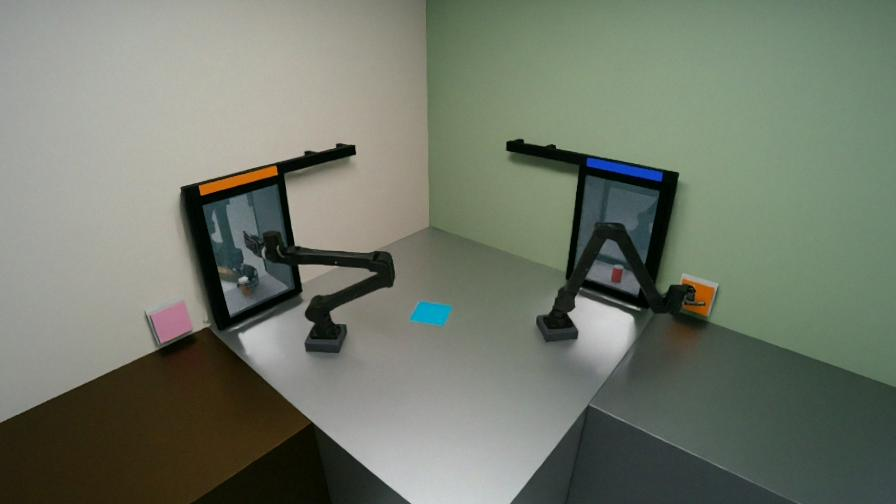

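move --arm4 '{"target": [-1.380, 0.003, 0.886, 0.508, 0.492, -0.492, 0.508], "speed": 0.04, "joints": {"hand_speed": -0.92, "hand_index": 0.0, "hand_middle": 0.0, "hand_thumb_bend": 0.99}}' --cameras '["arm4_cam_wrist"]'

Scene clock: 727.33 s.
Joint torques (N m): arm1=[-1.67 1.2 8.79 2.51 0.05 -0.08] | arm2=[2.55 1.2 8.1 2.43 0.03 -0.16] | arm3=[-0.03 -18.32 4 2.07 0.02 -0.14] | arm4=[-0.21 -13.92 2.77 1.5 -0.06 -0.1] | arm5=[0.56 -13.98 6.17 2.47 0.01 0.11] | arm6=[2.32 0.79 8.99 1.87 0.12 -0.17] | arm7=[-3.6 -16.26 10.07 1.06 -0.61 -0.23] | arm8=[0.15 2.08 8.23 2.09 -0.06 -0.14]
Heat: arm1: hottest joint3_rad 34 °C; arm2: hottest joint3_rad 29 °C; arm3: hottest joint3_rad 35 °C; arm4: hottest joint3_rad 30 °C; arm5: hottest joint3_rad 31 °C; arm6: hottest joint3_rad 33 °C; arm7: hottest joint3_rad 36 °C; arm8: hottest joint3_rad 36 °C.
move: arm4 done
Joint velocities: within noise
arm1.joint_positions: joint1_rad=+0.806 joint2_rad=+0.631 joint3_rad=+1.351 joint4_rad=-1.536 joint5_rad=+0.000 joint6_rad=-1.200 hand_little=+1.000 hand_ring=+1.000 hand_middle=+1.000 hand_index=+1.000 hand_thumb_turn=+1.000 hand_thumb_bend=+1.000 hand_force_limit=+0.000 hand_speed=-0.800
arm1.joint_status: not commanded
arm1.hand_stopped_by: target,target,target,target,target,target
arm1.little_load_n: 0.0
arm1.ring_load_n: 0.0
arm1.middle_load_n: 0.0
arm1.index_load_n: 0.0
arm1.thumb_bend_load_n: 0.0
arm1.thumb_turn_load_n: 0.0
arm1.hand: x=+0.5855 y=+1.1425 z=+1.3020 quat_wxyz=(+0.177, +0.596, -0.713, +0.324) (m; scene frame)
arm1.hand_target: x=+0.5857 y=+1.1417 z=+1.3138 quat_wxyz=(+0.184, +0.593, -0.708, +0.336) (m; scene frame)
arm1.hand_status: not commanded
arm2.joint_positions: joint1_rad=-0.604 joint2_rad=+0.646 joint3_rad=+1.465 joint4_rad=-1.536 joint5_rad=+0.000 joint6_rad=-1.200 hand_little=+1.000 hand_ring=+1.000 hand_middle=+1.000 hand_index=+1.000 hand_thumb_turn=+1.000 hand_thumb_bend=+1.000 hand_force_limit=+0.000 hand_speed=-0.800
arm2.joint_status: not commanded
arm2.hand_stopped_by: target,target,target,target,target,target
arm2.little_load_n: 0.0
arm2.ring_load_n: 0.0
arm2.middle_load_n: 0.0
arm2.index_load_n: 0.0
arm2.thumb_bend_load_n: 0.5
arm2.thumb_turn_load_n: 0.0
arm2.hand: x=+1.1585 y=+0.6280 z=+1.3679 quat_wxyz=(+0.402, -0.125, -0.903, +0.089) (m; scene frame)
arm2.hand_target: x=+1.1592 y=+0.6280 z=+1.3753 quat_wxyz=(+0.410, -0.125, -0.899, +0.091) (m; scene frame)
arm2.hand_status: not commanded
arm3, arm5, arm6, arm7: as last shown
arm4.joint_positions: joint1_rad=-0.885 joint2_rad=+2.224 joint3_rad=+0.693 joint4_rad=+1.550 joint5_rad=+0.066 joint6_rad=-1.587 hand_little=+0.500 hand_ring=+0.300 hand_middle=+0.000 hand_index=+0.000 hand_thumb_turn=-1.000 hand_thumb_bend=+0.990 hand_force_limit=-0.200 hand_speed=-0.920
arm4.joint_status: all done
arm4.hand_stopped_by: target,target,target,target,target,target
arm4.little_load_n: 0.0
arm4.ring_load_n: 0.0
arm4.middle_load_n: 0.0
arm4.index_load_n: 0.0
arm4.thumb_bend_load_n: 0.0
arm4.thumb_turn_load_n: 0.5
arm4.hand: x=-1.3820 y=+0.0064 z=+0.8773 quat_wxyz=(+0.505, +0.494, -0.497, +0.504) (m; scene frame)
arm4.hand_target: x=-1.3799 y=+0.0031 z=+0.8859 quat_wxyz=(+0.508, +0.492, -0.492, +0.508) (m; scene frame)
arm4.hand_status: done (0.009 m and 0.8 deg from the pose sent, 0.006 m and 0.3 deg at the start)
arm5.index_load_n: -0.5
arm6.ring_load_n: 0.0
arm6.thumb_turn_load_n: 0.0
arm7.middle_load_n: 0.0
arm7.thumb_turn_load_n: 0.5
arm8.joint_positions: joint1_rad=+0.481 joint2_rad=+0.606 joint3_rad=+1.446 joint4_rad=-1.536 joint5_rad=+0.000 joint6_rad=-1.200 hand_little=+1.000 hand_ring=+1.000 hand_middle=+1.000 hand_index=+1.000 hand_thumb_turn=+1.000 hand_thumb_bend=+1.000 hand_force_limit=+0.000 hand_speed=-0.800
arm8.joint_status: not commanded
arm8.hand_stopped_by: target,target,target,target,target,target
arm8.little_load_n: 0.0
arm8.ring_load_n: 0.0
arm8.middle_load_n: 0.0
arm8.index_load_n: 0.0
arm8.thumb_bend_load_n: 0.0
arm8.thumb_turn_load_n: 0.0
arm8.hand: x=+1.1528 y=-0.5378 z=+1.3264 quat_wxyz=(-0.418, +0.222, +0.880, -0.046) (m; scene frame)
arm8.hand_target: x=+1.1530 y=-0.5379 z=+1.3369 quat_wxyz=(-0.430, +0.220, +0.874, -0.048) (m; scene frame)
arm8.hand_status: not commanded
pictures: arm4_cam_wrist
Images, in order (width x height): arm4_cam_wrist 672x504.

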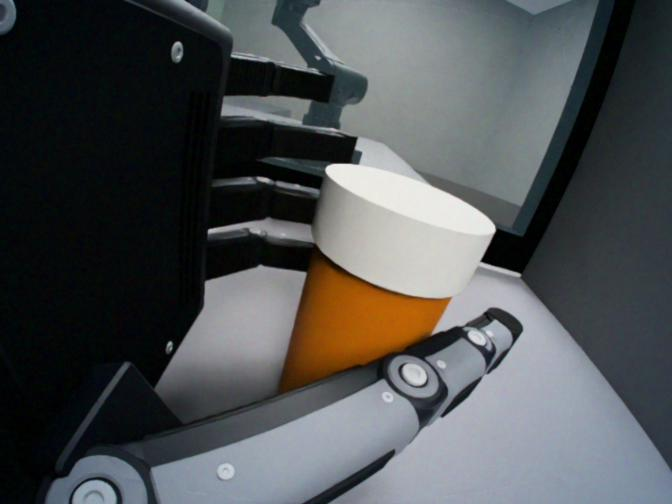

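move --arm4 '{"target": [-1.378, 0.003, 0.894, 0.508, 0.492, -0.492, 0.508], "speed": 0.04, "joints": {"hand_speed": -0.8, "hand_index": 0.8, "hand_middle": 0.8, "hand_ring": 0.8, "hand_little": 0.8, "hand_thumb_bend": 1}}' --cameras '[]'

move --arm4 '{"target": [-1.378, 0.003, 1.08, 0.5, 0.5, -0.5, 0.5], "speed": 0.12}' --cameras '["arm4_cam_wrist", "cam_3"]'

Scene clock: 733.17 s.
Joint torques (N m): arm1=[-1.79 1.14 8.79 2.52 0.05 -0.09] | arm2=[2.32 1.85 8.25 2.44 0.05 -0.17] | arm3=[-0.15 -18.14 3.99 2.06 0.02 -0.14] | arm4=[0.15 -14.15 2.35 1.5 0.05 -0.1] | arm5=[0.56 -13.98 6.17 2.45 0.01 0.11] | arm6=[2.26 0.73 8.96 1.81 0.12 -0.17] | arm7=[-3.55 -16.21 10.06 1.05 -0.61 -0.23] | arm8=[0.26 2.08 8.25 2.07 -0.06 -0.14]
Heat: arm1: hottest joint3_rad 34 °C; arm2: hottest joint3_rad 29 °C; arm3: hottest joint3_rad 35 °C; arm4: hottest joint3_rad 30 °C; arm5: hottest joint3_rad 31 °C; arm6: hottest joint3_rad 33 °C; arm7: hottest joint3_rad 36 °C; arm8: hottest joint3_rad 36 °C.
move: arm4 done
Joint velocities: within noise
arm1, arm2, arm3, arm5, arm6, arm7, arm8: as last shown
arm2.thumb_bend_load_n: 0.0
arm4.joint_positions: joint1_rad=-0.885 joint2_rad=+2.201 joint3_rad=+0.693 joint4_rad=+1.531 joint5_rad=+0.068 joint6_rad=-1.587 hand_little=+0.800 hand_ring=+0.800 hand_middle=+0.800 hand_index=+0.800 hand_thumb_turn=-1.000 hand_thumb_bend=+1.000 hand_force_limit=-0.200 hand_speed=-0.800
arm4.joint_status: all done
arm4.hand_stopped_by: target,target,target,target,target,target
arm4.little_load_n: 0.0
arm4.ring_load_n: 0.0
arm4.middle_load_n: 0.0
arm4.index_load_n: 0.0
arm4.thumb_bend_load_n: 0.0
arm4.thumb_turn_load_n: 0.0
arm4.hand: x=-1.3824 y=+0.0036 z=+0.8857 quat_wxyz=(+0.507, +0.493, -0.496, +0.504) (m; scene frame)
arm4.hand_target: x=-1.3779 y=+0.0031 z=+0.8938 quat_wxyz=(+0.508, +0.492, -0.492, +0.508) (m; scene frame)
arm4.hand_status: done (0.009 m and 0.6 deg from the pose sent, 0.017 m and 0.8 deg at the start)
arm5.index_load_n: 0.0
arm5.thumb_turn_load_n: 0.5
arm8.ring_load_n: 0.5
pictures: none
No camera images: "cameras" was empty.

Scene clock: 735.47 s.
Joint torques (N m): arm1=[-1.73 1.14 8.77 2.54 0.04 -0.09] | arm2=[1.73 1.96 8.08 2.37 0.04 -0.11] | arm3=[-0.21 -18.2 4 2.04 0.02 -0.14] | arm4=[0.67 -10.46 11.17 1.5 0.08 -0.07] | arm5=[0.5 -14.04 6.19 2.47 0.01 0.11] | arm6=[2.49 0.85 8.94 1.84 0.12 -0.17] | arm7=[-3.6 -16.26 10.06 1.05 -0.61 -0.23] | arm8=[0.21 2.02 8.24 2.09 -0.06 -0.15]
Heat: arm1: hottest joint3_rad 34 °C; arm2: hottest joint3_rad 29 °C; arm3: hottest joint3_rad 35 °C; arm4: hottest joint3_rad 30 °C; arm5: hottest joint3_rad 31 °C; arm6: hottest joint3_rad 33 °C; arm7: hottest joint3_rad 36 °C; arm8: hottest joint3_rad 36 °C.
move: arm4 off_target
Joint velocities: within noise
arm1, arm2, arm3, arm5, arm6, arm7, arm8: as last shown
arm2.thumb_bend_load_n: -0.5
arm4.joint_positions: joint1_rad=-0.885 joint2_rad=+1.560 joint3_rad=+0.633 joint4_rad=+0.887 joint5_rad=+0.076 joint6_rad=-1.587 hand_little=+0.800 hand_ring=+0.800 hand_middle=+0.800 hand_index=+0.800 hand_thumb_turn=-1.000 hand_thumb_bend=+1.000 hand_force_limit=-0.200 hand_speed=-0.800
arm4.joint_status: not commanded
arm4.hand_stopped_by: target,target,target,target,target,target
arm4.little_load_n: 0.0
arm4.ring_load_n: 0.0
arm4.middle_load_n: 0.0
arm4.index_load_n: 0.0
arm4.thumb_bend_load_n: 0.0
arm4.thumb_turn_load_n: 0.0
arm4.hand: x=-1.3874 y=+0.0150 z=+1.0579 quat_wxyz=(+0.494, +0.508, -0.513, +0.486) (m; scene frame)
arm4.hand_target: x=-1.3781 y=+0.0040 z=+1.0803 quat_wxyz=(+0.500, +0.500, -0.500, +0.500) (m; scene frame)
arm4.hand_status: off_target (0.027 m and 2.5 deg from the pose sent, 0.194 m and 1.4 deg at the start)
arm5.thumb_turn_load_n: 0.0
arm8.ring_load_n: 0.0
pictures: arm4_cam_wrist, cam_3
Images, in order (width x height): arm4_cam_wrist 672x504, cam_3 896x504.

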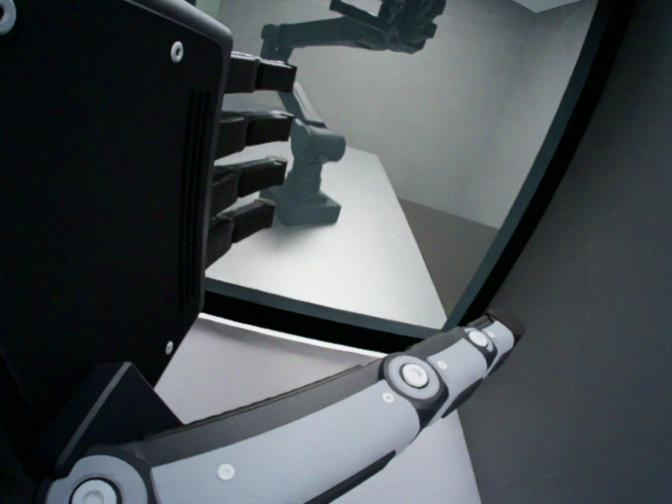

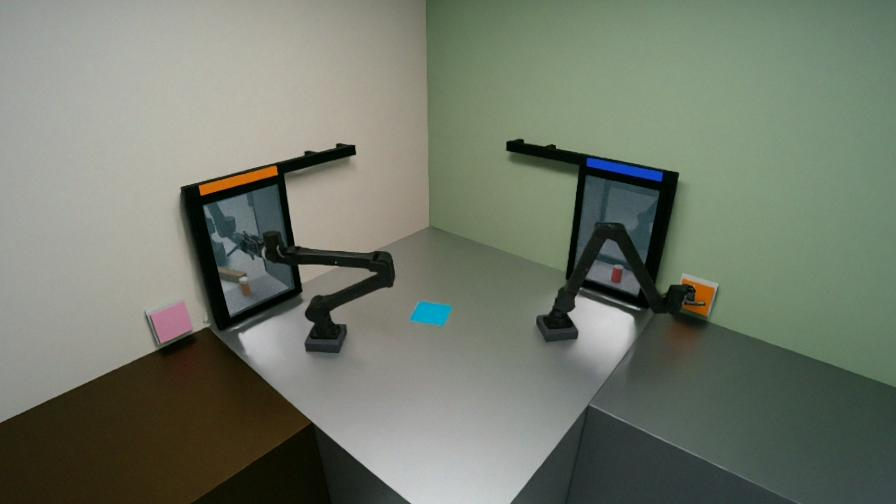

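move --arm4 '{"target": [-1.390, 0.32, 1.20, 0.5, 0.5, -0.5, 0.5], "speed": 0.25, "joints": {"hand_index": 1, "hand_middle": 1, "hand_ring": 1, "hand_little": 1}}' --cameras '[]'

move --arm7 '{"target": [0.16, -1.765, 0.945, 0.7071, 0, -0.7071, 0], "speed": 0.1}' --cameras '["cam_3", "cam_2"]'

Scene clock: 765.53 s.
Joint torques (N m): arm1=[-1.73 1.03 8.79 2.56 0.05 -0.08] | arm2=[2.08 2.55 8.36 2.62 0.05 -0.19] | arm3=[-0.03 -18.08 4.04 2.07 0.03 -0.15] | arm4=[0.5 2.55 17.32 1.5 0.09 -0.02] | arm5=[0.5 -13.98 6.19 2.47 0.01 0.11] | arm6=[2.55 0.62 8.99 1.85 0.12 -0.15] | arm7=[-3.6 -16.21 10.06 1.05 -0.61 -0.23] | arm8=[0.15 2.08 8.25 2.06 -0.06 -0.15]
Heat: arm1: hottest joint3_rad 34 °C; arm2: hottest joint3_rad 29 °C; arm3: hottest joint3_rad 35 °C; arm4: hottest joint3_rad 32 °C; arm5: hottest joint3_rad 31 °C; arm6: hottest joint3_rad 33 °C; arm7: hottest joint3_rad 36 °C; arm8: hottest joint3_rad 36 °C.
move: arm4 off_target
Joint velocities: within noise
arm1, arm2, arm6, arm8: as last shown
arm2.thumb_bend_load_n: 0.0
arm3.joint_positions: joint1_rad=+2.044 joint2_rad=+2.217 joint3_rad=+1.123 joint4_rad=+1.070 joint5_rad=+1.128 joint6_rad=-1.590 hand_little=-1.000 hand_ring=-1.000 hand_middle=-1.000 hand_index=-1.000 hand_thumb_turn=-1.000 hand_thumb_bend=+1.000 hand_force_limit=+0.000 hand_speed=+0.000
arm3.joint_status: not commanded
arm3.hand_stopped_by: target,target,target,target,target,target
arm3.little_load_n: 0.0
arm3.ring_load_n: 0.0
arm3.middle_load_n: 0.0
arm3.index_load_n: 0.0
arm3.thumb_bend_load_n: 0.0
arm3.thumb_turn_load_n: 0.5
arm3.hand: x=-0.1682 y=+1.7605 z=+0.9260 quat_wxyz=(+0.014, +0.714, +0.011, +0.700) (m; scene frame)
arm3.hand_target: x=-0.1699 y=+1.7647 z=+0.9446 quat_wxyz=(+0.000, +0.707, +0.000, +0.707) (m; scene frame)
arm3.hand_status: not commanded
arm4.joint_positions: joint1_rad=-0.718 joint2_rad=+0.047 joint3_rad=+0.302 joint4_rad=-0.317 joint5_rad=+0.242 joint6_rad=-1.592 hand_little=+1.000 hand_ring=+1.000 hand_middle=+1.000 hand_index=+1.000 hand_thumb_turn=-1.000 hand_thumb_bend=+1.000 hand_force_limit=-0.200 hand_speed=-0.800
arm4.joint_status: all done
arm4.hand_stopped_by: target,target,target,target,target,target
arm4.little_load_n: 0.0
arm4.ring_load_n: 0.0
arm4.middle_load_n: 0.0
arm4.index_load_n: 0.0
arm4.thumb_bend_load_n: 0.0
arm4.thumb_turn_load_n: 0.5
arm4.hand: x=-1.3930 y=+0.3158 z=+1.1618 quat_wxyz=(+0.492, +0.517, -0.513, +0.477) (m; scene frame)
arm4.hand_target: x=-1.3909 y=+0.3207 z=+1.1990 quat_wxyz=(+0.500, +0.500, -0.500, +0.500) (m; scene frame)
arm4.hand_status: off_target (0.039 m and 3.7 deg from the pose sent, 0.336 m and 2.5 deg at the start)
arm5.joint_positions: joint1_rad=-1.942 joint2_rad=+1.857 joint3_rad=+0.897 joint4_rad=+0.933 joint5_rad=-1.097 joint6_rad=-1.581 hand_little=-1.000 hand_ring=-1.000 hand_middle=-1.000 hand_index=-1.000 hand_thumb_turn=-1.000 hand_thumb_bend=+1.000 hand_force_limit=+0.000 hand_speed=+0.000
arm5.joint_status: not commanded
arm5.hand_stopped_by: target,target,target,target,target,target
arm5.little_load_n: 0.0
arm5.ring_load_n: 0.0
arm5.middle_load_n: 0.0
arm5.index_load_n: 0.0
arm5.thumb_bend_load_n: 0.0
arm5.thumb_turn_load_n: 0.0
arm5.hand: x=-0.1838 y=-1.8392 z=+0.9656 quat_wxyz=(-0.003, +0.713, -0.010, +0.701) (m; scene frame)
arm5.hand_target: x=-0.1751 y=-1.8397 z=+0.9751 quat_wxyz=(+0.000, +0.707, +0.000, +0.707) (m; scene frame)
arm5.hand_status: not commanded
arm7.joint_positions: joint1_rad=+1.897 joint2_rad=+2.123 joint3_rad=+1.212 joint4_rad=+0.905 joint5_rad=+0.985 joint6_rad=-1.566 hand_little=-1.000 hand_ring=-1.000 hand_middle=-1.000 hand_index=-1.000 hand_thumb_turn=-1.000 hand_thumb_bend=+1.000 hand_force_limit=+0.000 hand_speed=+0.000
arm7.joint_status: not commanded
arm7.hand_stopped_by: target,target,target,target,target,target
arm7.little_load_n: 0.0
arm7.ring_load_n: -3.5
arm7.middle_load_n: 0.0
arm7.index_load_n: 0.0
arm7.thumb_bend_load_n: 0.0
arm7.thumb_turn_load_n: 0.5
arm7.hand: x=+0.0915 y=-1.7662 z=+0.9472 quat_wxyz=(-0.702, -0.011, +0.712, -0.006) (m; scene frame)
arm7.hand_target: x=+0.0635 y=-1.7631 z=+0.9556 quat_wxyz=(-0.707, +0.000, +0.707, +0.000) (m; scene frame)
arm7.hand_status: not commanded
arm8.thumb_turn_load_n: 0.5
pictures: none
No camera images: "cameras" was empty.

Scene clock: 767.20 s.
Joint torques (N m): arm1=[-1.73 1.03 8.84 2.58 0.05 -0.08] | arm2=[2.08 2.61 8.27 2.5 0.01 -0.18] | arm3=[-0.15 -18.08 4.03 2.06 0.02 -0.14] | arm4=[0.44 2.55 17.32 1.5 0.09 -0.02] | arm5=[0.56 -13.98 6.19 2.47 0.01 0.11] | arm6=[2.32 0.67 8.99 1.85 0.13 -0.16] | arm7=[-0.44 -19.9 4.36 2.26 0.23 -0.21] | arm8=[0.21 2.02 8.25 2.1 -0.07 -0.14]
Heat: arm1: hottest joint3_rad 34 °C; arm2: hottest joint3_rad 29 °C; arm3: hottest joint3_rad 35 °C; arm4: hottest joint3_rad 32 °C; arm5: hottest joint3_rad 31 °C; arm6: hottest joint3_rad 33 °C; arm7: hottest joint3_rad 35 °C; arm8: hottest joint3_rad 36 °C.
move: arm7 off_target
Joint velocities: within noise
arm1, arm2, arm3, arm4, arm5, arm8: as last shown
arm2.index_load_n: -0.5
arm4.joint_positions: joint1_rad=-0.717 joint2_rad=+0.047 joint3_rad=+0.302 joint4_rad=-0.317 joint5_rad=+0.243 joint6_rad=-1.592 hand_little=+1.000 hand_ring=+1.000 hand_middle=+1.000 hand_index=+1.000 hand_thumb_turn=-1.000 hand_thumb_bend=+1.000 hand_force_limit=-0.200 hand_speed=-0.800
arm5.thumb_turn_load_n: 0.5
arm6.joint_positions: joint1_rad=+1.581 joint2_rad=+0.477 joint3_rad=+0.554 joint4_rad=-0.086 joint5_rad=+0.672 joint6_rad=-1.557 hand_little=+1.000 hand_ring=+1.000 hand_middle=+1.000 hand_index=+1.000 hand_thumb_turn=-1.000 hand_thumb_bend=+1.000 hand_force_limit=+0.000 hand_speed=+0.000
arm6.joint_status: not commanded
arm6.hand_stopped_by: target,target,target,target,target,target
arm6.little_load_n: 0.0
arm6.ring_load_n: 0.0
arm6.middle_load_n: 0.0
arm6.index_load_n: 0.0
arm6.thumb_bend_load_n: 0.0
arm6.thumb_turn_load_n: 0.0
arm6.hand: x=-1.3757 y=-0.2674 z=+1.2098 quat_wxyz=(-0.502, +0.504, +0.495, +0.499) (m; scene frame)
arm6.hand_target: x=-1.3770 y=-0.2689 z=+1.2072 quat_wxyz=(-0.502, +0.499, +0.498, +0.501) (m; scene frame)
arm6.hand_status: not commanded
arm7.joint_positions: joint1_rad=+2.000 joint2_rad=+2.123 joint3_rad=+1.114 joint4_rad=+0.986 joint5_rad=+1.113 joint6_rad=-1.569 hand_little=-1.000 hand_ring=-1.000 hand_middle=-1.000 hand_index=-1.000 hand_thumb_turn=-1.000 hand_thumb_bend=+1.000 hand_force_limit=+0.000 hand_speed=+0.000
arm7.joint_status: not commanded
arm7.hand_stopped_by: target,target,target,target,target,target
arm7.little_load_n: 0.0
arm7.ring_load_n: 0.0
arm7.middle_load_n: 0.0
arm7.index_load_n: 0.0
arm7.thumb_bend_load_n: 0.0
arm7.thumb_turn_load_n: 0.0
arm7.hand: x=+0.1595 y=-1.7624 z=+0.9250 quat_wxyz=(-0.699, -0.010, +0.715, +0.010) (m; scene frame)
arm7.hand_target: x=+0.1599 y=-1.7649 z=+0.9447 quat_wxyz=(-0.707, +0.000, +0.707, +0.000) (m; scene frame)
arm7.hand_status: off_target (0.020 m and 2.0 deg from the pose sent, 0.069 m and 1.7 deg at the start)
arm8.thumb_turn_load_n: 0.0
pictures: cam_2, cam_3
Images, in order (width x height): cam_2 896x504, cam_3 896x504.

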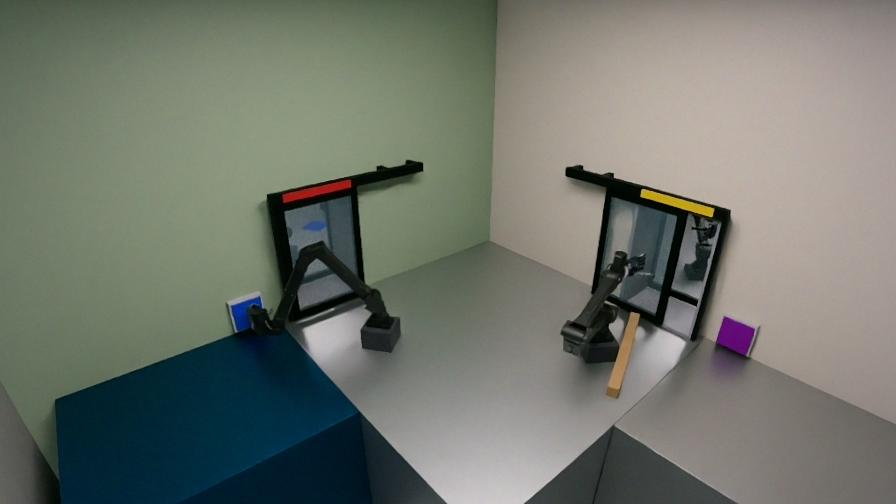

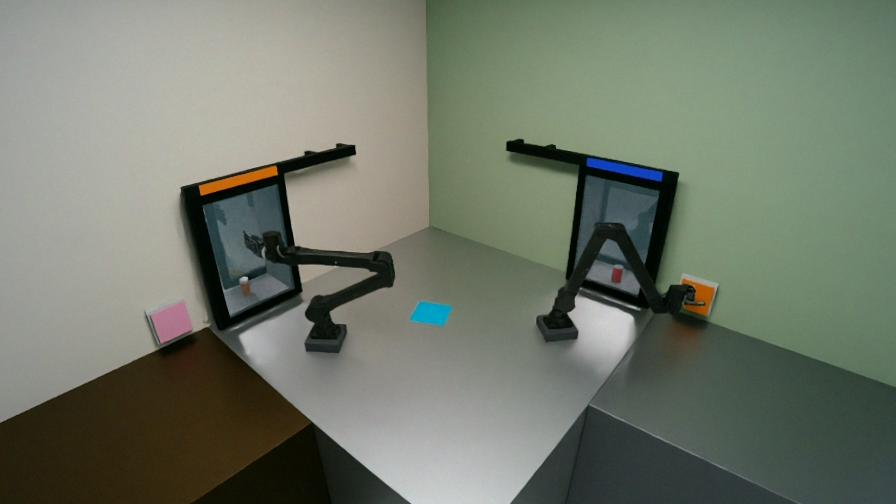

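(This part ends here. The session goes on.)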